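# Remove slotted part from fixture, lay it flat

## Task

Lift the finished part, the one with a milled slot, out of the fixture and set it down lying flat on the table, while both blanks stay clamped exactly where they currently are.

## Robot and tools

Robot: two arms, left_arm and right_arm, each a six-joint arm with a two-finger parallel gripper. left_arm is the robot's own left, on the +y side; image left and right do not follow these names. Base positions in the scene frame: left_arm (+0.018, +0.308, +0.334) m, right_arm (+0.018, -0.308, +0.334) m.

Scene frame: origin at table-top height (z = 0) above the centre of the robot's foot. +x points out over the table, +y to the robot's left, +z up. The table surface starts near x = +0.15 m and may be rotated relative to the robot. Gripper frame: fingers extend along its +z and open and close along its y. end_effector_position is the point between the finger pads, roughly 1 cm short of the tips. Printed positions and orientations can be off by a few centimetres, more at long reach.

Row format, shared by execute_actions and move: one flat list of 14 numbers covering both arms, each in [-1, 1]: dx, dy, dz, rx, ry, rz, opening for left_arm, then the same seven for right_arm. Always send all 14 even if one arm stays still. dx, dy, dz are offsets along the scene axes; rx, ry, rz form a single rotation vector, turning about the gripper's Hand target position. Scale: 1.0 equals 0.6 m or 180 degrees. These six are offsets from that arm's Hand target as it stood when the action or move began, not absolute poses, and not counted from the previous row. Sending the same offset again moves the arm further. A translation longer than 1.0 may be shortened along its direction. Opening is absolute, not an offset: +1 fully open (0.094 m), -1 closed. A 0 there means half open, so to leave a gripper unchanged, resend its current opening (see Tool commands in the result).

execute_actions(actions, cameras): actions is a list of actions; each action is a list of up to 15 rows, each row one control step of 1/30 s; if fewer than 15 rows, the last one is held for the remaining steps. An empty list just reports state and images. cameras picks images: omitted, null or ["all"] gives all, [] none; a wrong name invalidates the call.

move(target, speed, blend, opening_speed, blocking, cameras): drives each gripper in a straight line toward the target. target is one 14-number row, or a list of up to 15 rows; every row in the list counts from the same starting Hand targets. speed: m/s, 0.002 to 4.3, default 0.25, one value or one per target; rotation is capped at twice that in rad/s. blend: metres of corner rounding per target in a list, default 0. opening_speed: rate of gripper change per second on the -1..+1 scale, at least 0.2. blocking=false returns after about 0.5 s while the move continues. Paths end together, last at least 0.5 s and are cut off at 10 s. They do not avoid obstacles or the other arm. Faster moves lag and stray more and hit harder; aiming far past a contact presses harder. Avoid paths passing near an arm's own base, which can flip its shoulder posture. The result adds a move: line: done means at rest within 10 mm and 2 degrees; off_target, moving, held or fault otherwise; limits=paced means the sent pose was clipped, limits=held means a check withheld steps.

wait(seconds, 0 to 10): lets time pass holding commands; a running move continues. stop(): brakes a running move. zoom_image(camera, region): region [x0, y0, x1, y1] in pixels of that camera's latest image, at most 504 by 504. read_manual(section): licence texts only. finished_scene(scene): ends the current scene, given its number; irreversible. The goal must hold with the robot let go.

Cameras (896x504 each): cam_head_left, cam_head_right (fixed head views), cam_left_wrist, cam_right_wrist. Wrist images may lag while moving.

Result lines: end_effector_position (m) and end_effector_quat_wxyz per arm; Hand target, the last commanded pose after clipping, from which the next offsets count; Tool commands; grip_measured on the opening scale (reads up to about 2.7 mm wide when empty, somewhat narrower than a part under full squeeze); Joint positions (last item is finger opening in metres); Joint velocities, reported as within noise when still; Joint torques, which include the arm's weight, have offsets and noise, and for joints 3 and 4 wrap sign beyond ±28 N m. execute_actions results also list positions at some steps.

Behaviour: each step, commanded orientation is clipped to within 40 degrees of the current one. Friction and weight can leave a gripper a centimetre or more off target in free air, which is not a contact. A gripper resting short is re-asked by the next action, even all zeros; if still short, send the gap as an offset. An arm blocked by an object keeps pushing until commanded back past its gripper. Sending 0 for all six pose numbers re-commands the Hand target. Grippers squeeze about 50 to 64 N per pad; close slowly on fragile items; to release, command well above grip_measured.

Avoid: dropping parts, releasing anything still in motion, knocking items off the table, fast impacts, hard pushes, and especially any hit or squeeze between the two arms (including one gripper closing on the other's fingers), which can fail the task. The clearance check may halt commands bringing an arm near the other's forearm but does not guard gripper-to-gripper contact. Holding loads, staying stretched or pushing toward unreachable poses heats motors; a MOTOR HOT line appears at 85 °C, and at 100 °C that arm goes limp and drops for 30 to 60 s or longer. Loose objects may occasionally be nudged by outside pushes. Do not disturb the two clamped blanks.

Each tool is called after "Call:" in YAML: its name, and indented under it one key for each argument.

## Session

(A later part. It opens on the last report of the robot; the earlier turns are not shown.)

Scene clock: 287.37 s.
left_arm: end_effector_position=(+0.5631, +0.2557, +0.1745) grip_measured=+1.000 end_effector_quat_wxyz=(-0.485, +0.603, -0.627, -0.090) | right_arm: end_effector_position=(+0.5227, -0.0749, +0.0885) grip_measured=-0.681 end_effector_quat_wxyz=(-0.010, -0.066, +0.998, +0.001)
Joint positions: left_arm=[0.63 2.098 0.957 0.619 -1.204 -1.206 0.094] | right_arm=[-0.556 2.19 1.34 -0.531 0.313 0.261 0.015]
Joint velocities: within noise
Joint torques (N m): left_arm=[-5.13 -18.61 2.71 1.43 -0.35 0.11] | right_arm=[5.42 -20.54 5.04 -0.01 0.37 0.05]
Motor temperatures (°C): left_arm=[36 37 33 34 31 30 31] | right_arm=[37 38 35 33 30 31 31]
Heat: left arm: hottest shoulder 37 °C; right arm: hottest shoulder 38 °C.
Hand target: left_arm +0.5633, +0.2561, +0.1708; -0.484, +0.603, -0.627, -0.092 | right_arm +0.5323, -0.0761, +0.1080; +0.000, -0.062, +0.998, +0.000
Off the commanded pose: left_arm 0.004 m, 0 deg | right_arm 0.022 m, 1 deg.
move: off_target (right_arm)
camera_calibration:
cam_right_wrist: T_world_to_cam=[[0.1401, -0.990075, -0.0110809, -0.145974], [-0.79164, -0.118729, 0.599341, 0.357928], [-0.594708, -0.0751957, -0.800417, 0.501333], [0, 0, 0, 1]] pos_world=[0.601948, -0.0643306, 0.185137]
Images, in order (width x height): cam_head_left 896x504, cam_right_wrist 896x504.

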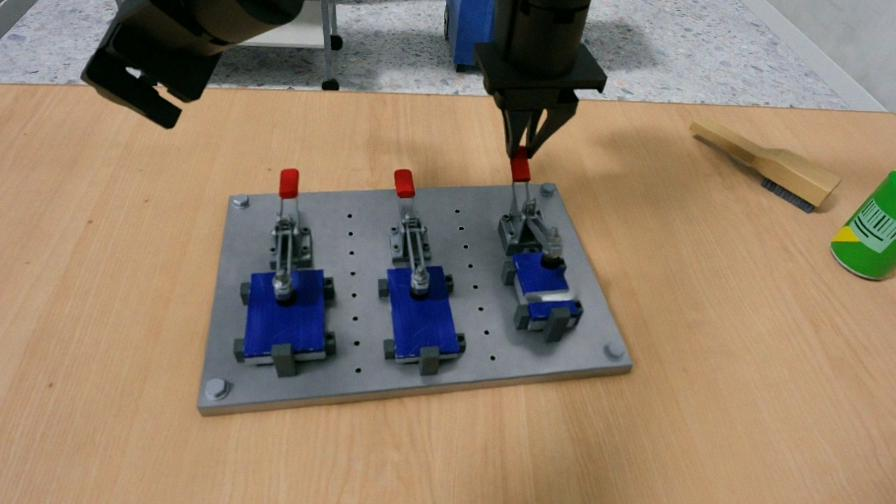

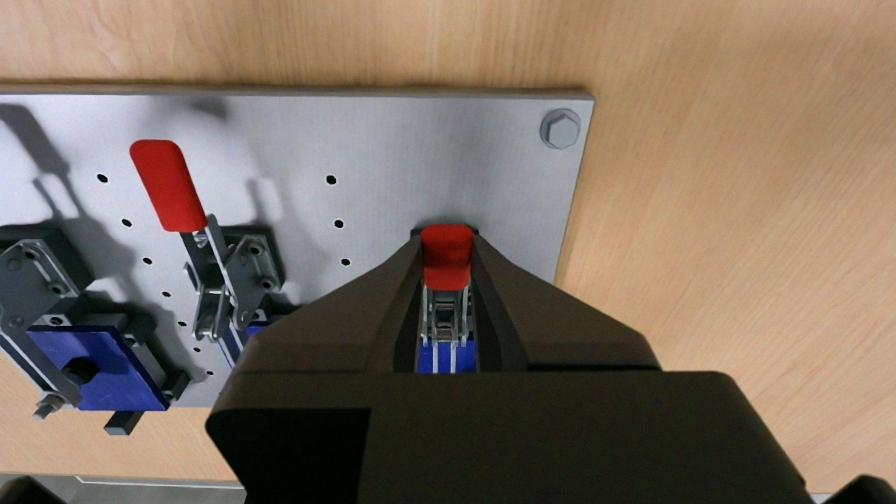

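Call:
move:
  target: [0,0,0,0,0,0,1, -0.047,-0.006,0.022,0,0,0,-0.76]
  speed: 0.08
  cameras: ["cam_right_wrist","cam_head_left"]

Scene clock: 294.27 s.
left_arm: end_effector_position=(+0.5631, +0.2557, +0.1745) grip_measured=+1.000 end_effector_quat_wxyz=(-0.485, +0.603, -0.627, -0.090) | right_arm: end_effector_position=(+0.4967, -0.0783, +0.1054) grip_measured=-0.690 end_effector_quat_wxyz=(-0.013, -0.067, +0.998, +0.000)
Joint positions: left_arm=[0.63 2.098 0.957 0.619 -1.204 -1.206 0.094] | right_arm=[-0.535 2.129 1.248 -0.513 0.316 0.282 0.015]
Joint velocities: within noise
Joint torques (N m): left_arm=[-5.19 -18.67 2.71 1.39 -0.35 0.11] | right_arm=[5.3 -20.01 4.04 0.58 0.42 0.01]
Motor temperatures (°C): left_arm=[36 37 33 34 31 30 31] | right_arm=[37 39 35 33 30 31 31]
Heat: left arm: hottest shoulder 37 °C; right arm: hottest shoulder 39 °C.
Hand target: left_arm +0.5633, +0.2561, +0.1708; -0.484, +0.603, -0.627, -0.092 | right_arm +0.5040, -0.0798, +0.1212; +0.000, -0.062, +0.998, +0.000
Off the commanded pose: left_arm 0.004 m, 0 deg | right_arm 0.018 m, 2 deg.
move: off_target (right_arm)
camera_calibration:
cam_right_wrist: T_world_to_cam=[[0.143286, -0.989625, -0.0105426, -0.147183], [-0.788034, -0.120529, 0.603718, 0.32439], [-0.598725, -0.0781963, -0.797128, 0.500445], [0, 0, 0, 1]] pos_world=[0.576349, -0.0674247, 0.201527]
Images, in order (width x height): cam_head_left 896x504, cam_right_wrist 896x504.

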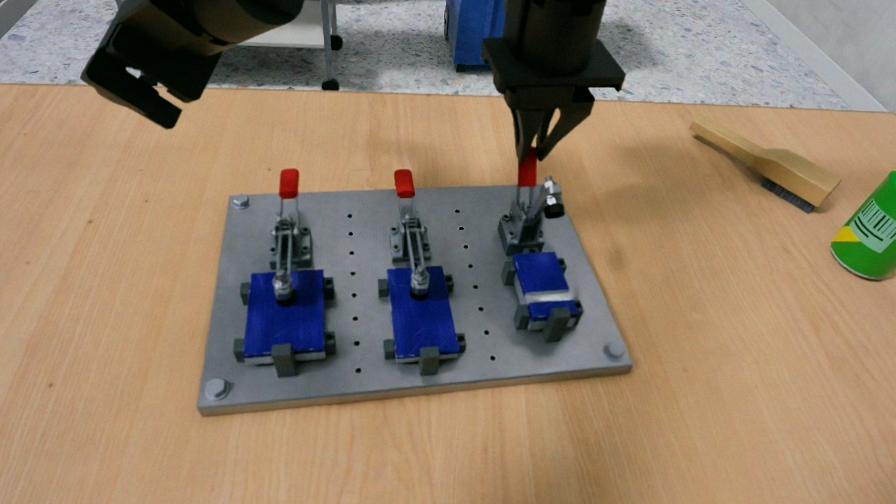

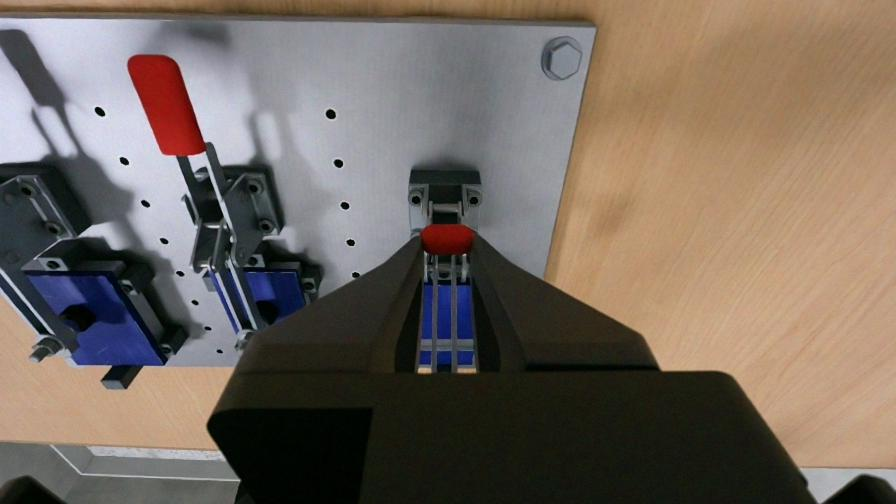

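Call:
move:
  target: [0,0,0,0,0,0,1, -0.042,-0.005,0.012,0,0,0,-0.76]
  speed: 0.08
  cameras: ["cam_right_wrist","cam_head_left"]

Scene clock: 299.20 s.
left_arm: end_effector_position=(+0.5631, +0.2557, +0.1745) grip_measured=+1.000 end_effector_quat_wxyz=(-0.485, +0.603, -0.627, -0.090) | right_arm: end_effector_position=(+0.4728, -0.0812, +0.1091) grip_measured=-0.693 end_effector_quat_wxyz=(-0.012, -0.067, +0.998, +0.001)
Joint positions: left_arm=[0.63 2.098 0.957 0.619 -1.204 -1.206 0.094] | right_arm=[-0.52 2.099 1.171 -0.47 0.319 0.297 0.014]
Joint velocities: within noise
Joint torques (N m): left_arm=[-5.19 -18.67 2.71 1.4 -0.35 0.11] | right_arm=[4.72 -19.55 3.32 0.42 0.5 0.05]
Motor temperatures (°C): left_arm=[36 37 33 34 31 30 31] | right_arm=[37 39 35 33 30 31 31]
Heat: left arm: hottest shoulder 37 °C; right arm: hottest shoulder 39 °C.
Hand target: left_arm +0.5633, +0.2561, +0.1708; -0.484, +0.603, -0.627, -0.092 | right_arm +0.4789, -0.0828, +0.1283; +0.000, -0.062, +0.998, +0.000
Off the commanded pose: left_arm 0.004 m, 0 deg | right_arm 0.020 m, 1 deg.
move: off_target (right_arm)
camera_calibration:
cam_right_wrist: T_world_to_cam=[[0.142695, -0.989704, -0.0111798, -0.146223], [-0.788749, -0.120531, 0.602783, 0.303407], [-0.597924, -0.0771962, -0.797827, 0.488643], [0, 0, 0, 1]] pos_world=[0.552349, -0.070426, 0.205329]
Images, in order (width x height): cam_head_left 896x504, cam_right_wrist 896x504.

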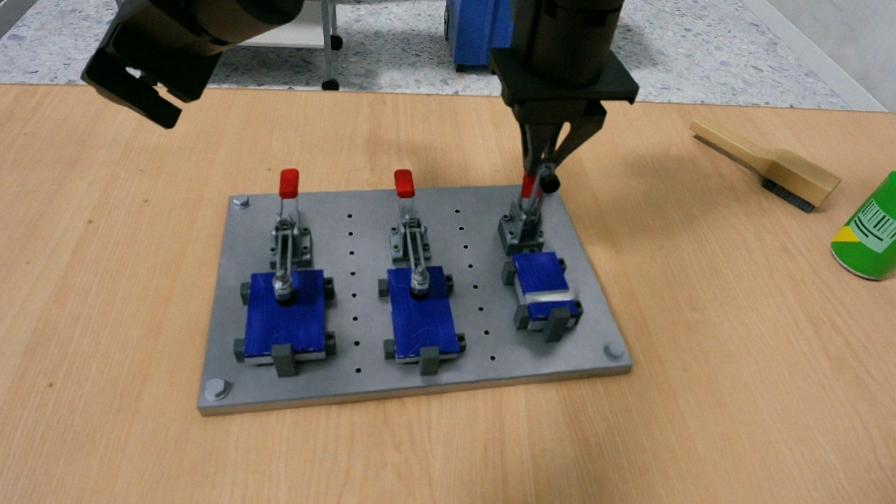

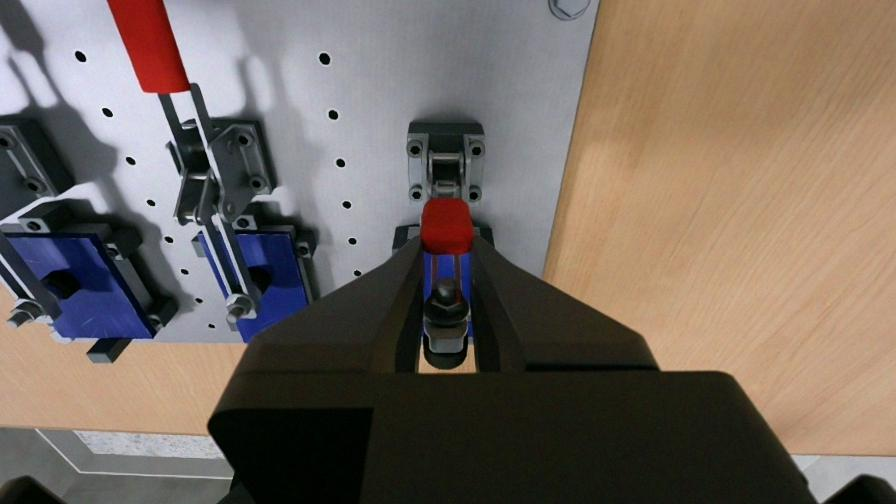

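Call:
move:
  target: [0,0,0,0,0,0,1, -0.02,-0.0025,-0.01,0,0,0,-0.76]
  speed: 0.08
  cameras: ["cam_right_wrist","cam_head_left"]

Scene clock: 305.47 s.
left_arm: end_effector_position=(+0.5631, +0.2557, +0.1745) grip_measured=+1.000 end_effector_quat_wxyz=(-0.485, +0.603, -0.627, -0.090) | right_arm: end_effector_position=(+0.4711, -0.0814, +0.1086) grip_measured=-0.693 end_effector_quat_wxyz=(-0.001, -0.063, +0.998, +0.003)
Joint positions: left_arm=[0.63 2.098 0.957 0.619 -1.204 -1.206 0.094] | right_arm=[-0.519 2.092 1.148 -0.43 0.322 0.298 0.014]
Joint velocities: within noise
Joint torques (N m): left_arm=[-5.01 -18.61 2.74 1.39 -0.35 0.11] | right_arm=[4.95 -18.84 2.43 0.01 0.38 0.1]
Motor temperatures (°C): left_arm=[36 37 33 34 31 30 31] | right_arm=[37 38 35 33 30 31 31]
Heat: left arm: hottest shoulder 37 °C; right arm: hottest shoulder 38 °C.
Hand target: left_arm +0.5633, +0.2561, +0.1708; -0.484, +0.603, -0.627, -0.092 | right_arm +0.4668, -0.0843, +0.1223; +0.000, -0.062, +0.998, +0.000
Off the commanded pose: left_arm 0.004 m, 0 deg | right_arm 0.015 m, 0 deg.
move: off_target (right_arm)
camera_calibration:
cam_right_wrist: T_world_to_cam=[[0.135719, -0.990636, -0.0148493, -0.142646], [-0.802722, -0.118734, 0.584414, 0.311005], [-0.580705, -0.0673963, -0.81132, 0.481368], [0, 0, 0, 1]] pos_world=[0.548543, -0.0719411, 0.20667]
Images, in order (width x height): cam_head_left 896x504, cam_right_wrist 896x504.

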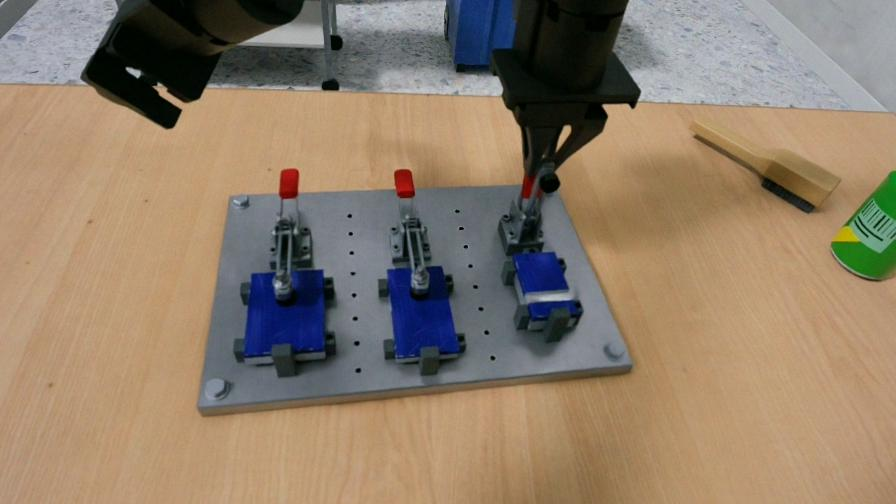

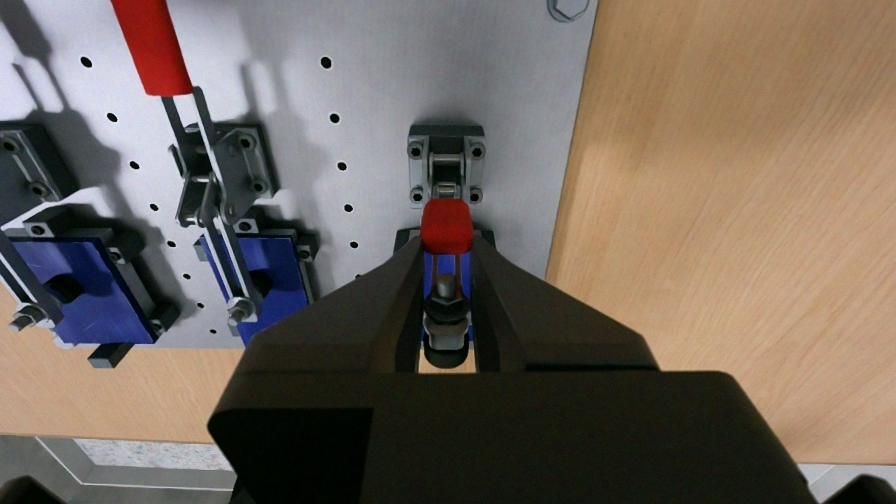

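Call:
move:
  target:
    - [0,0,0,0,0,0,1, 0.004,0.0,-0.012,0,0,0,-0.76]
    - [0,0,0,0,0,0,1, 0.004,0.0,-0.012,0,0,0,-0.2]
  speed: 0.08
  opening_speed: 1.5
  cameras: ["cam_right_wrist","cam_head_left"]

Scene clock: 312.57 s.
left_arm: end_effector_position=(+0.5631, +0.2557, +0.1745) grip_measured=+1.000 end_effector_quat_wxyz=(-0.485, +0.603, -0.627, -0.090) | right_arm: end_effector_position=(+0.4672, -0.0840, +0.1084) grip_measured=-0.202 end_effector_quat_wxyz=(-0.003, -0.064, +0.998, +0.000)
Joint positions: left_arm=[0.63 2.098 0.957 0.619 -1.204 -1.206 0.094] | right_arm=[-0.519 2.089 1.137 -0.428 0.326 0.298 0.037]
Joint velocities: within noise
Joint torques (N m): left_arm=[-5.13 -18.61 2.73 1.39 -0.35 0.11] | right_arm=[4.25 -16.91 4.05 0.39 0.11 0.05]
Motor temperatures (°C): left_arm=[36 37 33 34 31 30 31] | right_arm=[37 39 34 33 30 31 31]
Heat: left arm: hottest shoulder 37 °C; right arm: hottest shoulder 39 °C.
Hand target: left_arm +0.5633, +0.2561, +0.1708; -0.484, +0.603, -0.627, -0.092 | right_arm +0.4694, -0.0842, +0.1152; +0.000, -0.061, +0.998, +0.000
Off the commanded pose: left_arm 0.004 m, 0 deg | right_arm 0.007 m, 0 deg.
move: done
camera_calibration:
cam_right_wrist: T_world_to_cam=[[0.137533, -0.990456, -0.00902307, -0.146021], [-0.800696, -0.116536, 0.587627, 0.306666], [-0.58307, -0.0735932, -0.809082, 0.479041], [0, 0, 0, 1]] pos_world=[0.544943, -0.0736351, 0.206061]
Images, in order (width x height): cam_head_left 896x504, cam_right_wrist 896x504.

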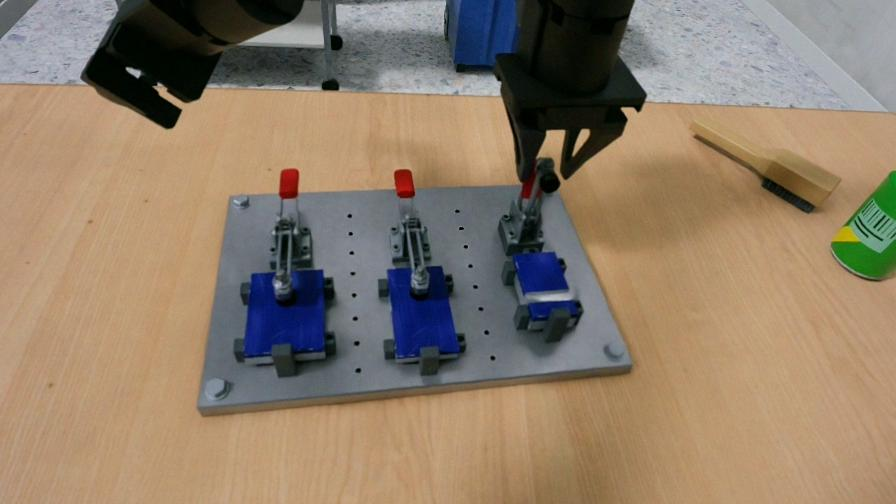

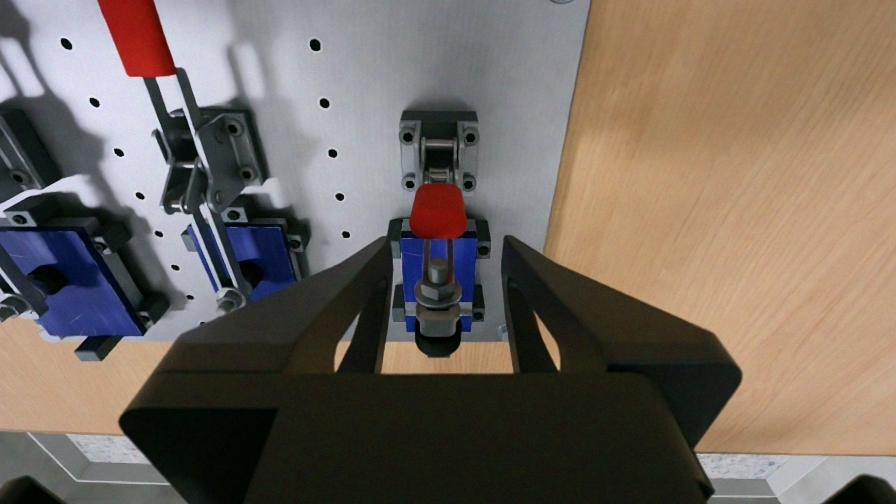

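Call:
move:
  target:
    - [0,0,0,0,0,0,1, 0.0,0.0,0.14,0,0,0,-0.2]
    - [0,0,0,0,0,0,1, -0.05,-0.14,0.12,0,0,0,1]
  blend: 0.02
  speed: 0.2
  cameras: ["cam_right_wrist","cam_head_left"]

Scene clock: 386.13 s.
left_arm: end_effector_position=(+0.5631, +0.2557, +0.1745) grip_measured=+1.000 end_effector_quat_wxyz=(-0.485, +0.603, -0.627, -0.090) | right_arm: end_effector_position=(+0.4335, -0.1681, +0.1830) grip_measured=+0.998 end_effector_quat_wxyz=(-0.011, -0.062, +0.998, -0.004)
Joint positions: left_arm=[0.63 2.098 0.957 0.619 -1.204 -1.206 0.094] | right_arm=[-0.601 1.786 0.906 -0.492 0.313 0.223 0.094]
Joint velocities: within noise
Joint torques (N m): left_arm=[-5.13 -18.61 2.71 1.4 -0.35 0.11] | right_arm=[2.67 -14.27 4.49 1.43 -0.1 -0.12]
Motor temperatures (°C): left_arm=[36 37 33 34 31 30 31] | right_arm=[37 37 34 33 29 31 30]
Heat: left arm: hottest shoulder 37 °C; right arm: hottest waist 37 °C.
Hand target: left_arm +0.5633, +0.2561, +0.1708; -0.484, +0.603, -0.627, -0.092 | right_arm +0.4393, -0.1682, +0.1872; +0.000, -0.061, +0.998, +0.000
Off the commanded pose: left_arm 0.004 m, 0 deg | right_arm 0.007 m, 1 deg.
move: done
camera_calibration:
cam_right_wrist: T_world_to_cam=[[0.133939, -0.990988, -0.00158516, -0.223969], [-0.791602, -0.107952, 0.601425, 0.221016], [-0.596176, -0.0792992, -0.798928, 0.516453], [0, 0, 0, 1]] pos_world=[0.512852, -0.157137, 0.279329]
Images, in order (width x height): cam_head_left 896x504, cam_right_wrist 896x504.

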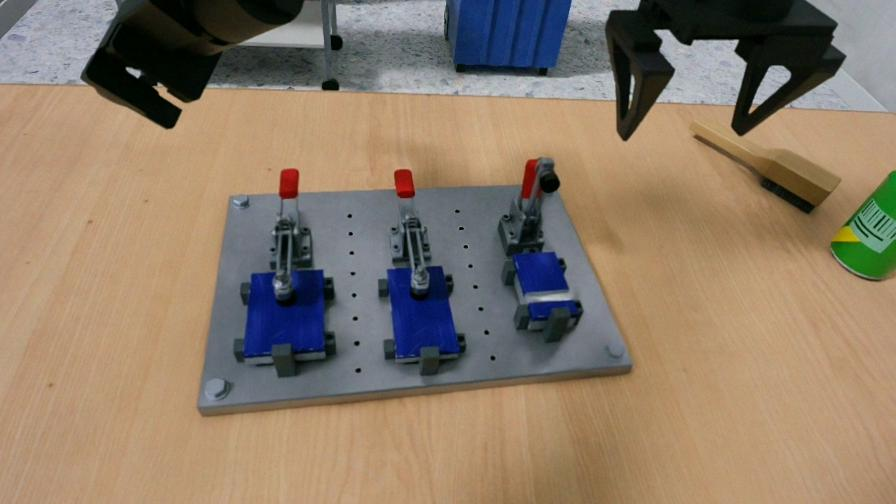

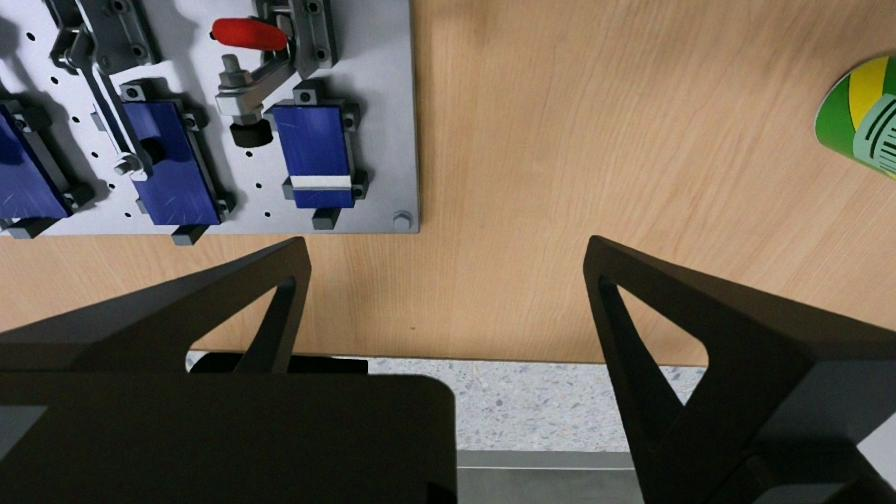

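Call:
move:
  target: [0,0,0,0,0,0,1, -0.157,-0.103,-0.095,0.3594,-0.4519,0.2532,1]
  speed: 0.4
  cameras: ["cam_right_wrist","cam_head_left"]

Scene clock: 420.23 s.
left_arm: end_effector_position=(+0.5631, +0.2557, +0.1745) grip_measured=+1.000 end_effector_quat_wxyz=(-0.485, +0.603, -0.627, -0.090) | right_arm: end_effector_position=(+0.3647, -0.2166, +0.1430) grip_measured=+0.999 end_effector_quat_wxyz=(+0.517, -0.323, +0.695, +0.382)
Joint positions: left_arm=[0.63 2.098 0.957 0.619 -1.204 -1.206 0.094] | right_arm=[-1.238 2.334 0.543 1.213 -1.205 -0.733 0.094]
Joint velocities: within noise
Joint torques (N m): left_arm=[-5.07 -18.61 2.71 1.4 -0.36 0.1] | right_arm=[0.73 -11.69 -5.68 1.33 -0.51 0.04]
Motor temperatures (°C): left_arm=[36 37 33 34 31 30 31] | right_arm=[36 37 34 33 29 31 30]
Heat: left arm: hottest shoulder 37 °C; right arm: hottest shoulder 37 °C.
Hand target: left_arm +0.5633, +0.2561, +0.1709; -0.484, +0.603, -0.627, -0.092 | right_arm +0.3607, -0.2127, +0.1483; +0.511, -0.320, +0.697, +0.390 (not the last commanded pose)
Off the commanded pose: left_arm 0.004 m, 0 deg | right_arm 0.027 m, 25 deg.
move: held (right_arm; a check stopped the path); limits=held
pose unreachable (right arm): on one or more control steps of this call, first in action 0 (counted from 0), this arm could not follow its commanded pose, so it was not sent that pose on those steps. It may still have moved: this result reports where it is.
cause: moving toward the commanded pose would bring two parts of the arm too close to each other (its wrist (the part past joint 4) and its wrist camera, with joints 5 (wrist yaw) and 6 (wrist roll) between them).
camera_calibration:
cam_right_wrist: T_world_to_cam=[[0.84958, -0.492553, -0.188692, -0.389134], [-0.473232, -0.553802, -0.685094, 0.156601], [0.232947, 0.671338, -0.703592, 0.286289], [0, 0, 0, 1]] pos_world=[0.338019, -0.29714, 0.23529]
Images, in order (width x height): cam_head_left 896x504, cam_right_wrist 896x504.

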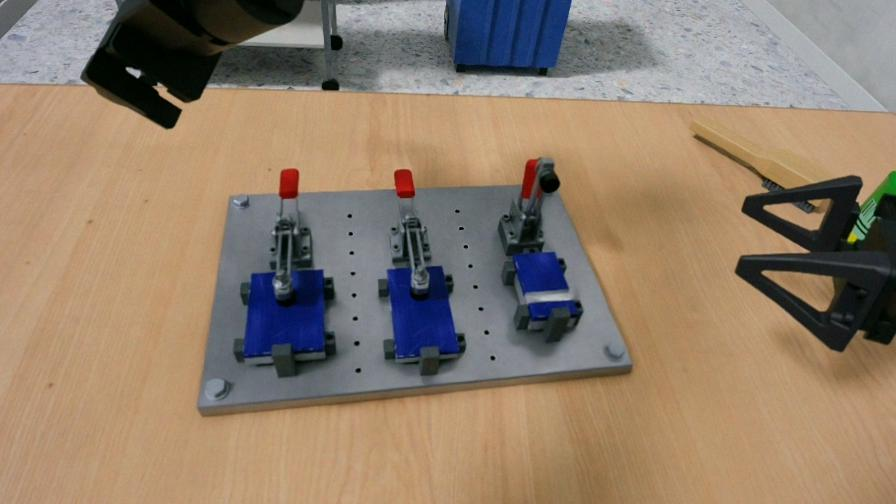

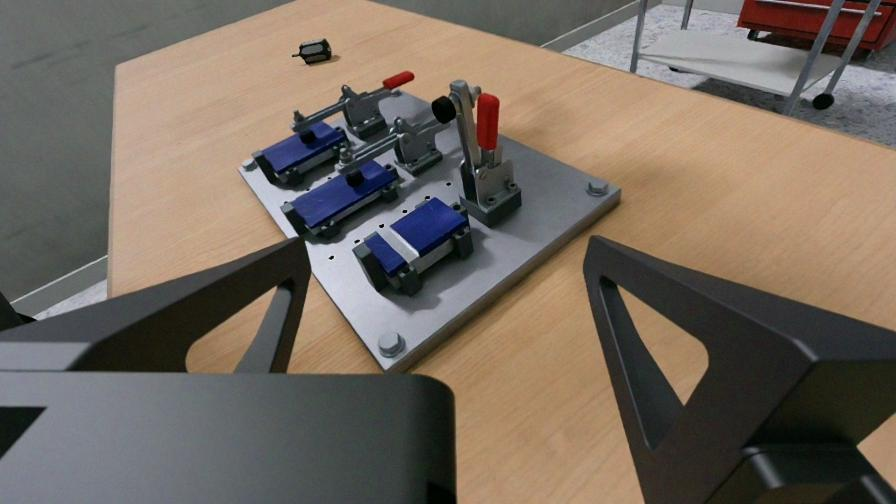

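Call:
zoom_image:
  camera: "cam_right_wrist"
  region: [330, 70, 550, 310]

Call:
zoom_image:
  camera: "cam_right_wrist"
  region: [340, 185, 490, 305]

Scaled by 2.100 from the camera's 896x504 image, which has a finer 1280x720 frame.

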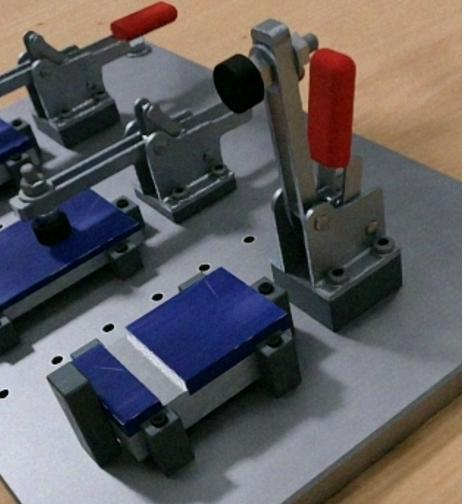

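Scaled by 3.360 from the camera's 896x504 image, which has a finer 1280x720 frame.

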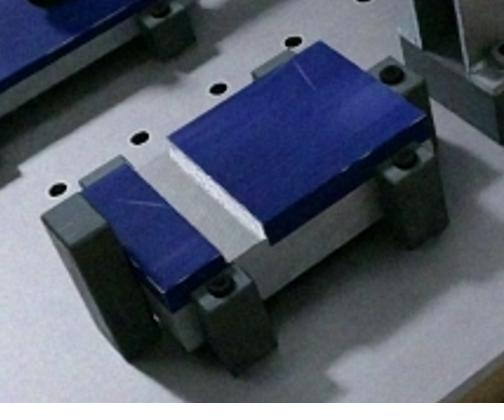

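Call:
move:
  target:
    - [0,0,0,0,0,0,1, 0.0167,0.0833,0.1,-0.2110,0.1997,-0.2445,0.32]
    - [0,0,0,0,0,0,1, 0.0605,0.2045,-0.0138,-0.2110,0.1997,-0.2445,0.32]
  speed: 0.25
  blend: 0.03
  cameras: ["cam_right_wrist","cam_head_left"]

Scene clock: 500.23 s.
left_arm: end_effector_position=(+0.5631, +0.2557, +0.1745) grip_measured=+1.000 end_effector_quat_wxyz=(-0.485, +0.603, -0.627, -0.090) | right_arm: end_effector_position=(+0.3981, -0.0945, +0.1436) grip_measured=+0.322 end_effector_quat_wxyz=(+0.262, -0.056, +0.963, +0.015)
Joint positions: left_arm=[0.63 2.098 0.957 0.619 -1.204 -1.206 0.094] | right_arm=[-0.387 2.021 0.619 0.536 0.527 0.205 0.062]
Joint velocities: within noise
Joint torques (N m): left_arm=[-5.07 -18.61 2.73 1.42 -0.35 0.11] | right_arm=[3.6 -11.34 2.51 1.31 0.15 0.05]
Motor temperatures (°C): left_arm=[36 37 33 34 31 30 31] | right_arm=[36 37 34 33 30 31 30]
Heat: left arm: hottest shoulder 37 °C; right arm: hottest shoulder 37 °C.
Hand target: left_arm +0.5633, +0.2561, +0.1709; -0.484, +0.603, -0.627, -0.092 | right_arm +0.3971, -0.0900, +0.1400; +0.258, -0.057, +0.964, +0.014
Off the commanded pose: left_arm 0.004 m, 0 deg | right_arm 0.006 m, 0 deg.
move: done
camera_calibration:
cam_right_wrist: T_world_to_cam=[[0.127873, -0.99179, -0.000976801, -0.144121], [-0.987511, -0.127413, 0.0926665, 0.373765], [-0.0920301, -0.010885, -0.995697, 0.303747], [0, 0, 0, 1]] pos_world=[0.41548, -0.0920087, 0.267664]
Images, in order (width x height): cam_head_left 896x504, cam_right_wrist 896x504.

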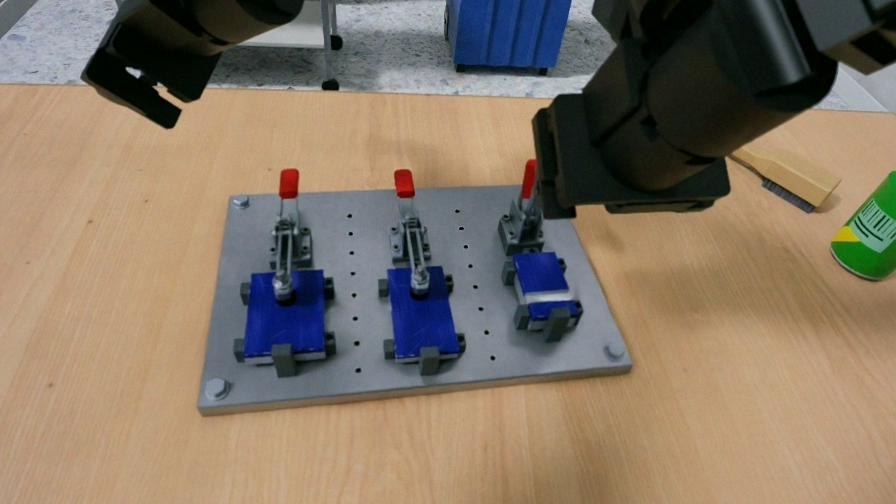

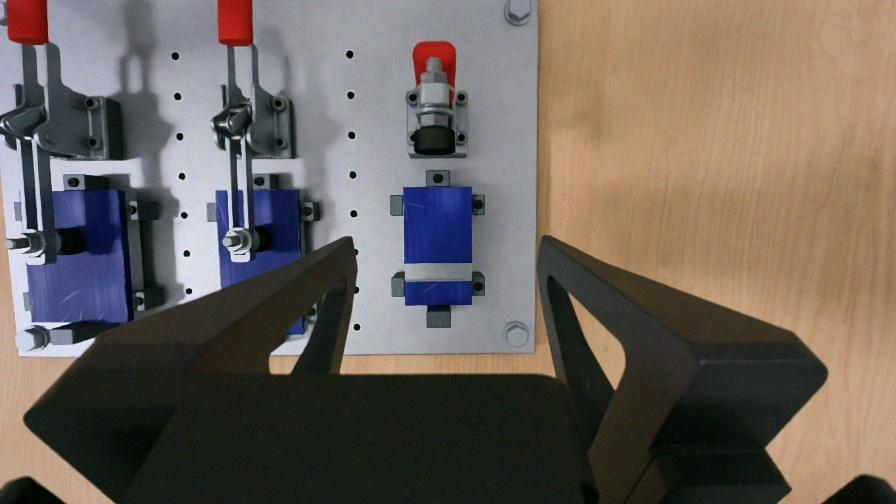

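Call:
move:
  target: [0,0,0,0,0,0,1, 0,0.0108,-0.0967,0,0,0,0.32]
  speed: 0.12
  cameras: ["cam_right_wrist","cam_head_left"]

Scene clock: 516.57 s.
left_arm: end_effector_position=(+0.5631, +0.2557, +0.1745) grip_measured=+1.000 end_effector_quat_wxyz=(-0.485, +0.603, -0.627, -0.090) | right_arm: end_effector_position=(+0.3941, -0.0817, +0.0862) grip_measured=+0.322 end_effector_quat_wxyz=(+0.255, -0.059, +0.965, +0.015)
Joint positions: left_arm=[0.63 2.098 0.957 0.619 -1.204 -1.206 0.094] | right_arm=[-0.41 2.218 0.704 0.643 0.507 0.188 0.062]
Joint velocities: within noise
Joint torques (N m): left_arm=[-5.19 -18.67 2.74 1.42 -0.35 0.11] | right_arm=[2.78 -11.87 0.92 2.59 -0.07 -0.15]
Motor temperatures (°C): left_arm=[36 37 33 34 31 30 31] | right_arm=[36 37 34 33 30 31 30]
Heat: left arm: hottest shoulder 37 °C; right arm: hottest shoulder 37 °C.
Hand target: left_arm +0.5633, +0.2561, +0.1709; -0.484, +0.603, -0.627, -0.092 | right_arm +0.3972, -0.0835, +0.0820; +0.258, -0.057, +0.964, +0.014
Off the commanded pose: left_arm 0.004 m, 0 deg | right_arm 0.006 m, 0 deg.
move: done
camera_calibration:
cam_right_wrist: T_world_to_cam=[[0.133325, -0.991071, -0.00139213, -0.132993], [-0.985372, -0.132708, 0.106914, 0.374223], [-0.106144, -0.0128825, -0.994267, 0.251684], [0, 0, 0, 1]] pos_world=[0.413195, -0.0789003, 0.210046]
Images, in order (width x height): cam_head_left 896x504, cam_right_wrist 896x504.

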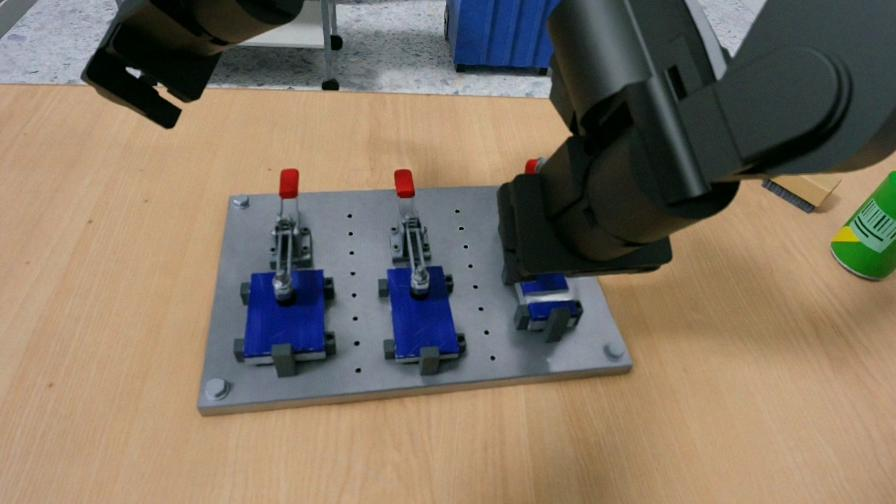

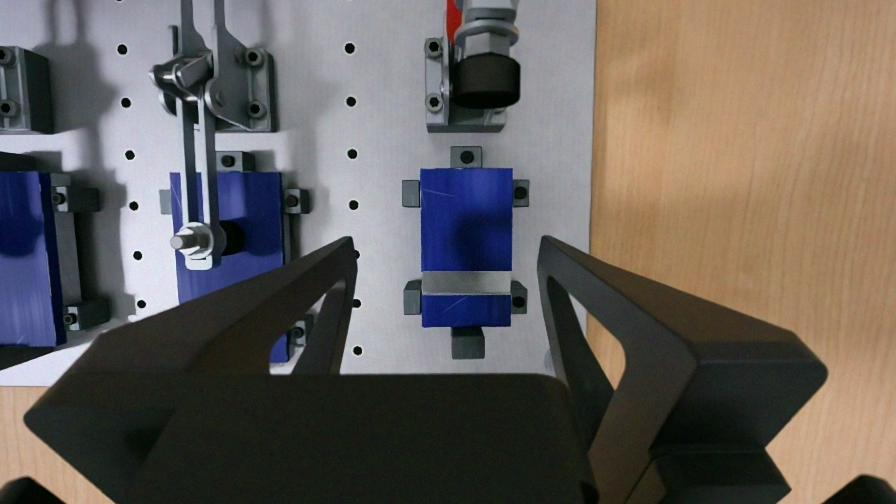

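Call:
move:
  target: [0,0,0,0,0,0,1, 0.0097,-0.0117,-0.0567,0,0,0,0.32]
  speed: 0.08
  cameras: ["cam_right_wrist","cam_head_left"]

Scene clock: 528.87 s.
left_arm: end_effector_position=(+0.5631, +0.2557, +0.1745) grip_measured=+1.000 end_effector_quat_wxyz=(-0.485, +0.603, -0.627, -0.090) | right_arm: end_effector_position=(+0.4014, -0.0881, +0.0525) grip_measured=+0.322 end_effector_quat_wxyz=(+0.255, -0.058, +0.965, +0.015)
Joint positions: left_arm=[0.63 2.098 0.957 0.619 -1.204 -1.206 0.094] | right_arm=[-0.463 2.314 0.755 0.711 0.472 0.144 0.062]
Joint velocities: within noise
Joint torques (N m): left_arm=[-5.07 -18.61 2.73 1.42 -0.35 0.11] | right_arm=[2.67 -11.87 0.25 2.59 -0.1 -0.11]
Motor temperatures (°C): left_arm=[36 37 33 34 31 30 31] | right_arm=[36 37 34 33 30 31 30]
Heat: left arm: hottest shoulder 37 °C; right arm: hottest shoulder 37 °C.
Hand target: left_arm +0.5633, +0.2561, +0.1709; -0.484, +0.603, -0.627, -0.092 | right_arm +0.4030, -0.0906, +0.0479; +0.258, -0.057, +0.964, +0.014
Off the commanded pose: left_arm 0.004 m, 0 deg | right_arm 0.005 m, 0 deg.
move: done
camera_calibration:
cam_right_wrist: T_world_to_cam=[[0.131778, -0.991276, -0.00257255, -0.139716], [-0.985698, -0.13131, 0.105627, 0.384626], [-0.105043, -0.0113835, -0.994402, 0.218558], [0, 0, 0, 1]] pos_world=[0.420495, -0.0855038, 0.176349]
Images, in order (width x height): cam_head_left 896x504, cam_right_wrist 896x504.

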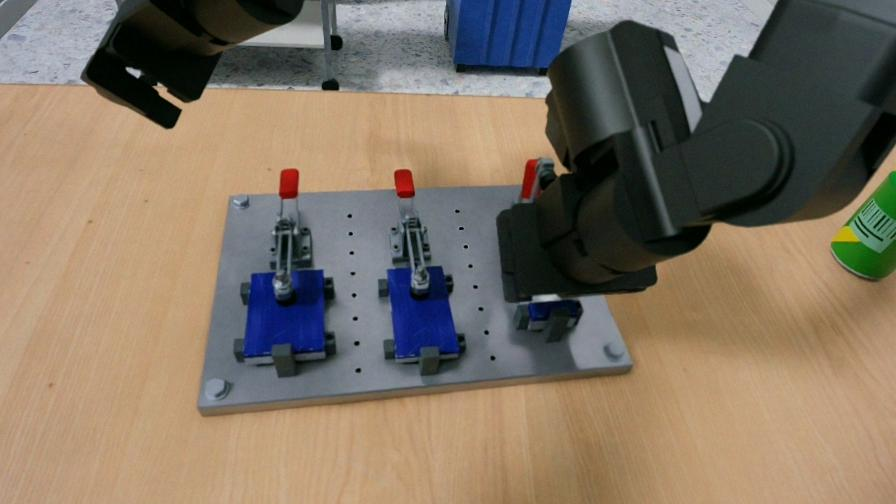

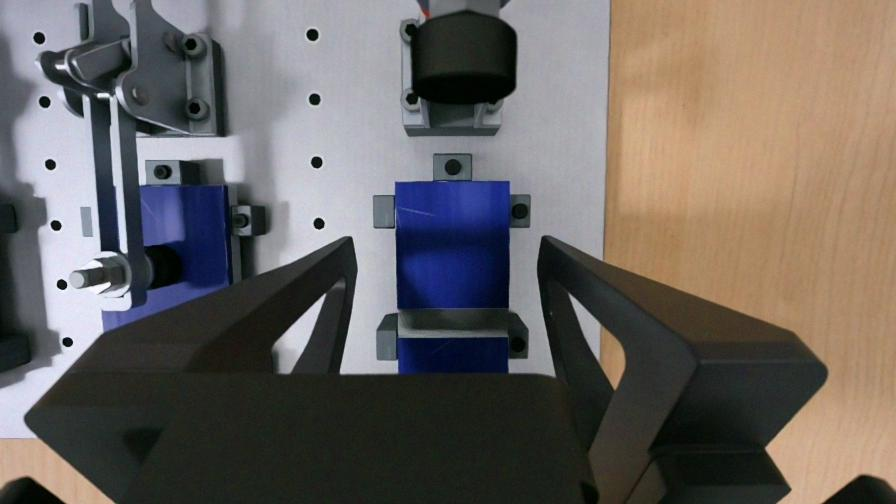

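Call:
move:
  target:
    - [0,0,0,0,0,0,1, 0.0,-0.0035,-0.006,0,0,0,0.32]
    - [0,0,0,0,0,0,1, 0.0,-0.0035,-0.006,0,0,0,-0.05]
  speed: 0.08
  opening_speed: 0.5
  cameras: ["cam_right_wrist"]

Scene clock: 555.43 s.
left_arm: end_effector_position=(+0.5631, +0.2557, +0.1745) grip_measured=+1.000 end_effector_quat_wxyz=(-0.485, +0.603, -0.627, -0.090) | right_arm: end_effector_position=(+0.4007, -0.0897, +0.0498) grip_measured=-0.048 end_effector_quat_wxyz=(+0.255, -0.060, +0.965, +0.016)
Joint positions: left_arm=[0.63 2.098 0.957 0.619 -1.204 -1.206 0.094] | right_arm=[-0.468 2.322 0.755 0.721 0.467 0.136 0.045]
Joint velocities: within noise
Joint torques (N m): left_arm=[-5.13 -18.67 2.74 1.4 -0.35 0.1] | right_arm=[2.78 -11.4 0.4 2.54 -0.08 -0.1]
Motor temperatures (°C): left_arm=[36 37 33 34 31 30 31] | right_arm=[36 36 33 33 30 31 30]
Heat: left arm: hottest shoulder 37 °C; right arm: hottest waist 36 °C.
Hand target: left_arm +0.5633, +0.2561, +0.1709; -0.484, +0.603, -0.627, -0.092 | right_arm +0.4028, -0.0926, +0.0443; +0.258, -0.057, +0.964, +0.014
Off the commanded pose: left_arm 0.004 m, 0 deg | right_arm 0.007 m, 1 deg.
move: done
camera_calibration:
cam_right_wrist: T_world_to_cam=[[0.13531, -0.9908, -0.00236966, -0.142576], [-0.985208, -0.134799, 0.105806, 0.383384], [-0.105152, -0.011982, -0.994384, 0.215762], [0, 0, 0, 1]] pos_world=[0.419693, -0.0869993, 0.173648]
Images, in order (width x height): cam_right_wrist 896x504.

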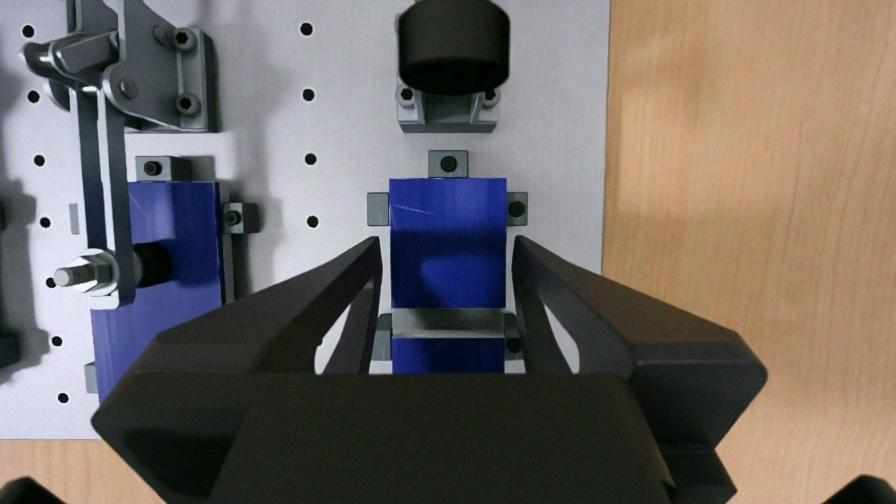

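Call:
move:
  target: [0,0,0,0,0,0,1, 0.0,0,0,0,0,0,-0.28]
  opening_speed: 0.2
  cameras: ["cam_right_wrist"]

Scene clock: 565.70 s.
left_arm: end_effector_position=(+0.5631, +0.2557, +0.1745) grip_measured=+1.000 end_effector_quat_wxyz=(-0.485, +0.603, -0.627, -0.090) | right_arm: end_effector_position=(+0.4015, -0.0885, +0.0499) grip_measured=-0.277 end_effector_quat_wxyz=(+0.256, -0.060, +0.965, +0.019)
Joint positions: left_arm=[0.63 2.098 0.957 0.619 -1.204 -1.206 0.094] | right_arm=[-0.469 2.322 0.756 0.722 0.461 0.135 0.034]
Joint velocities: within noise
Joint torques (N m): left_arm=[-5.19 -18.67 2.73 1.4 -0.35 0.11] | right_arm=[3.02 -11.52 0.17 2.56 0.17 -0.1]
Motor temperatures (°C): left_arm=[36 37 33 34 31 30 31] | right_arm=[36 36 33 33 30 31 30]
Heat: left arm: hottest shoulder 37 °C; right arm: hottest waist 36 °C.
Hand target: left_arm +0.5633, +0.2561, +0.1709; -0.484, +0.603, -0.627, -0.092 | right_arm +0.4029, -0.0927, +0.0443; +0.258, -0.057, +0.964, +0.014
Off the commanded pose: left_arm 0.004 m, 0 deg | right_arm 0.007 m, 1 deg.
move: done
camera_calibration:
cam_right_wrist: T_world_to_cam=[[0.137547, -0.990466, -0.00766608, -0.142085], [-0.984993, -0.137593, 0.104193, 0.384188], [-0.104255, -0.00678043, -0.994528, 0.216053], [0, 0, 0, 1]] pos_world=[0.420491, -0.0864034, 0.173752]
Images, in order (width x height): cam_right_wrist 896x504.

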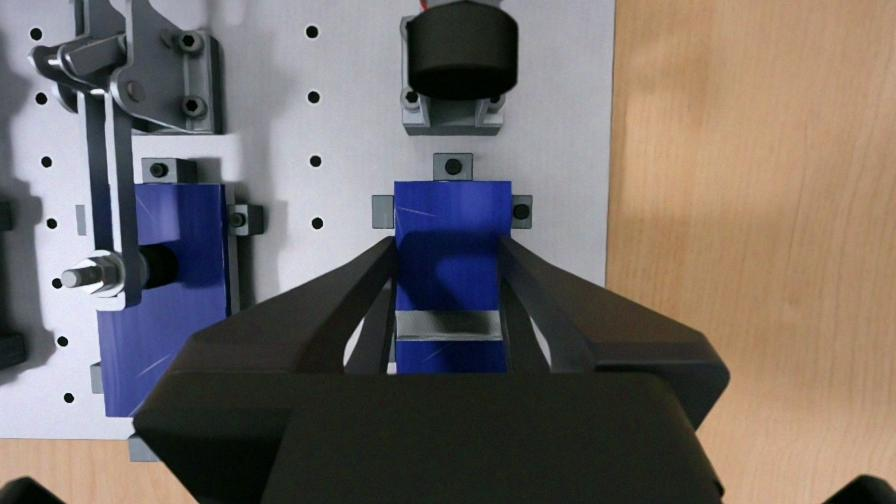

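Call:
zoom_image:
  camera: "cam_right_wrist"
  region: [360, 140, 540, 390]

Scaled by 2.016 from the camera's 896x504 image, which has a finer 1280x720 frame.

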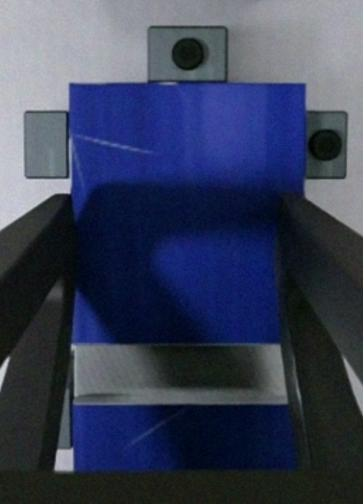

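Call:
move:
  target: [0,0,0,0,0,0,1, 0.0,0,0,0,0,0,-0.36]
  opening_speed: 0.2
  cameras: ["cam_right_wrist"]

Call:
zoom_image:
  camera: "cam_right_wrist"
  region: [360, 140, 540, 390]

Scene clock: 588.03 s.
left_arm: end_effector_position=(+0.5631, +0.2557, +0.1745) grip_measured=+1.000 end_effector_quat_wxyz=(-0.485, +0.603, -0.627, -0.090) | right_arm: end_effector_position=(+0.4025, -0.0882, +0.0501) grip_measured=-0.358 end_effector_quat_wxyz=(+0.257, -0.059, +0.964, +0.019)
Joint positions: left_arm=[0.63 2.098 0.957 0.619 -1.204 -1.206 0.094] | right_arm=[-0.469 2.322 0.758 0.724 0.461 0.135 0.03]
Joint velocities: within noise
Joint torques (N m): left_arm=[-5.07 -18.61 2.77 1.4 -0.35 0.11] | right_arm=[3.08 -11.46 0.1 2.5 0.22 -0.09]
Motor temperatures (°C): left_arm=[36 38 33 34 31 30 31] | right_arm=[36 36 33 33 30 31 30]
Heat: left arm: hottest shoulder 38 °C; right arm: hottest waist 36 °C.
Hand target: left_arm +0.5633, +0.2561, +0.1709; -0.484, +0.603, -0.627, -0.092 | right_arm +0.4028, -0.0926, +0.0443; +0.258, -0.057, +0.964, +0.014
Off the commanded pose: left_arm 0.004 m, 0 deg | right_arm 0.007 m, 1 deg.
move: done
camera_calibration:
cam_right_wrist: T_world_to_cam=[[0.136298, -0.990628, -0.00890932, -0.141454], [-0.985407, -0.136494, 0.101693, 0.385558], [-0.101956, -0.00508128, -0.994776, 0.215551], [0, 0, 0, 1]] pos_world=[0.421188, -0.0864069, 0.173956]
Images, in order (width x height): cam_right_wrist 896x504.

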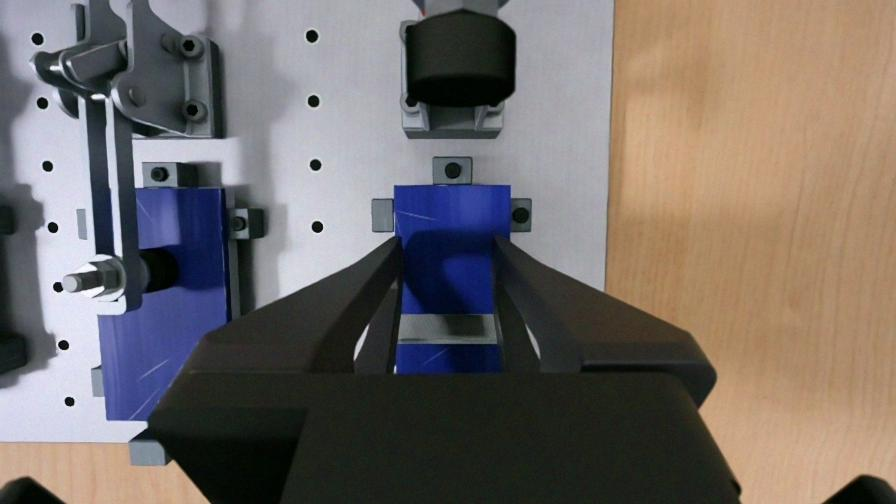

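Scaled by 2.016 from the camera's 896x504 image, which has a finer 1280x720 frame.

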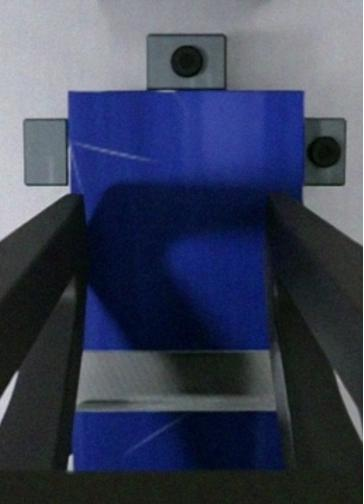

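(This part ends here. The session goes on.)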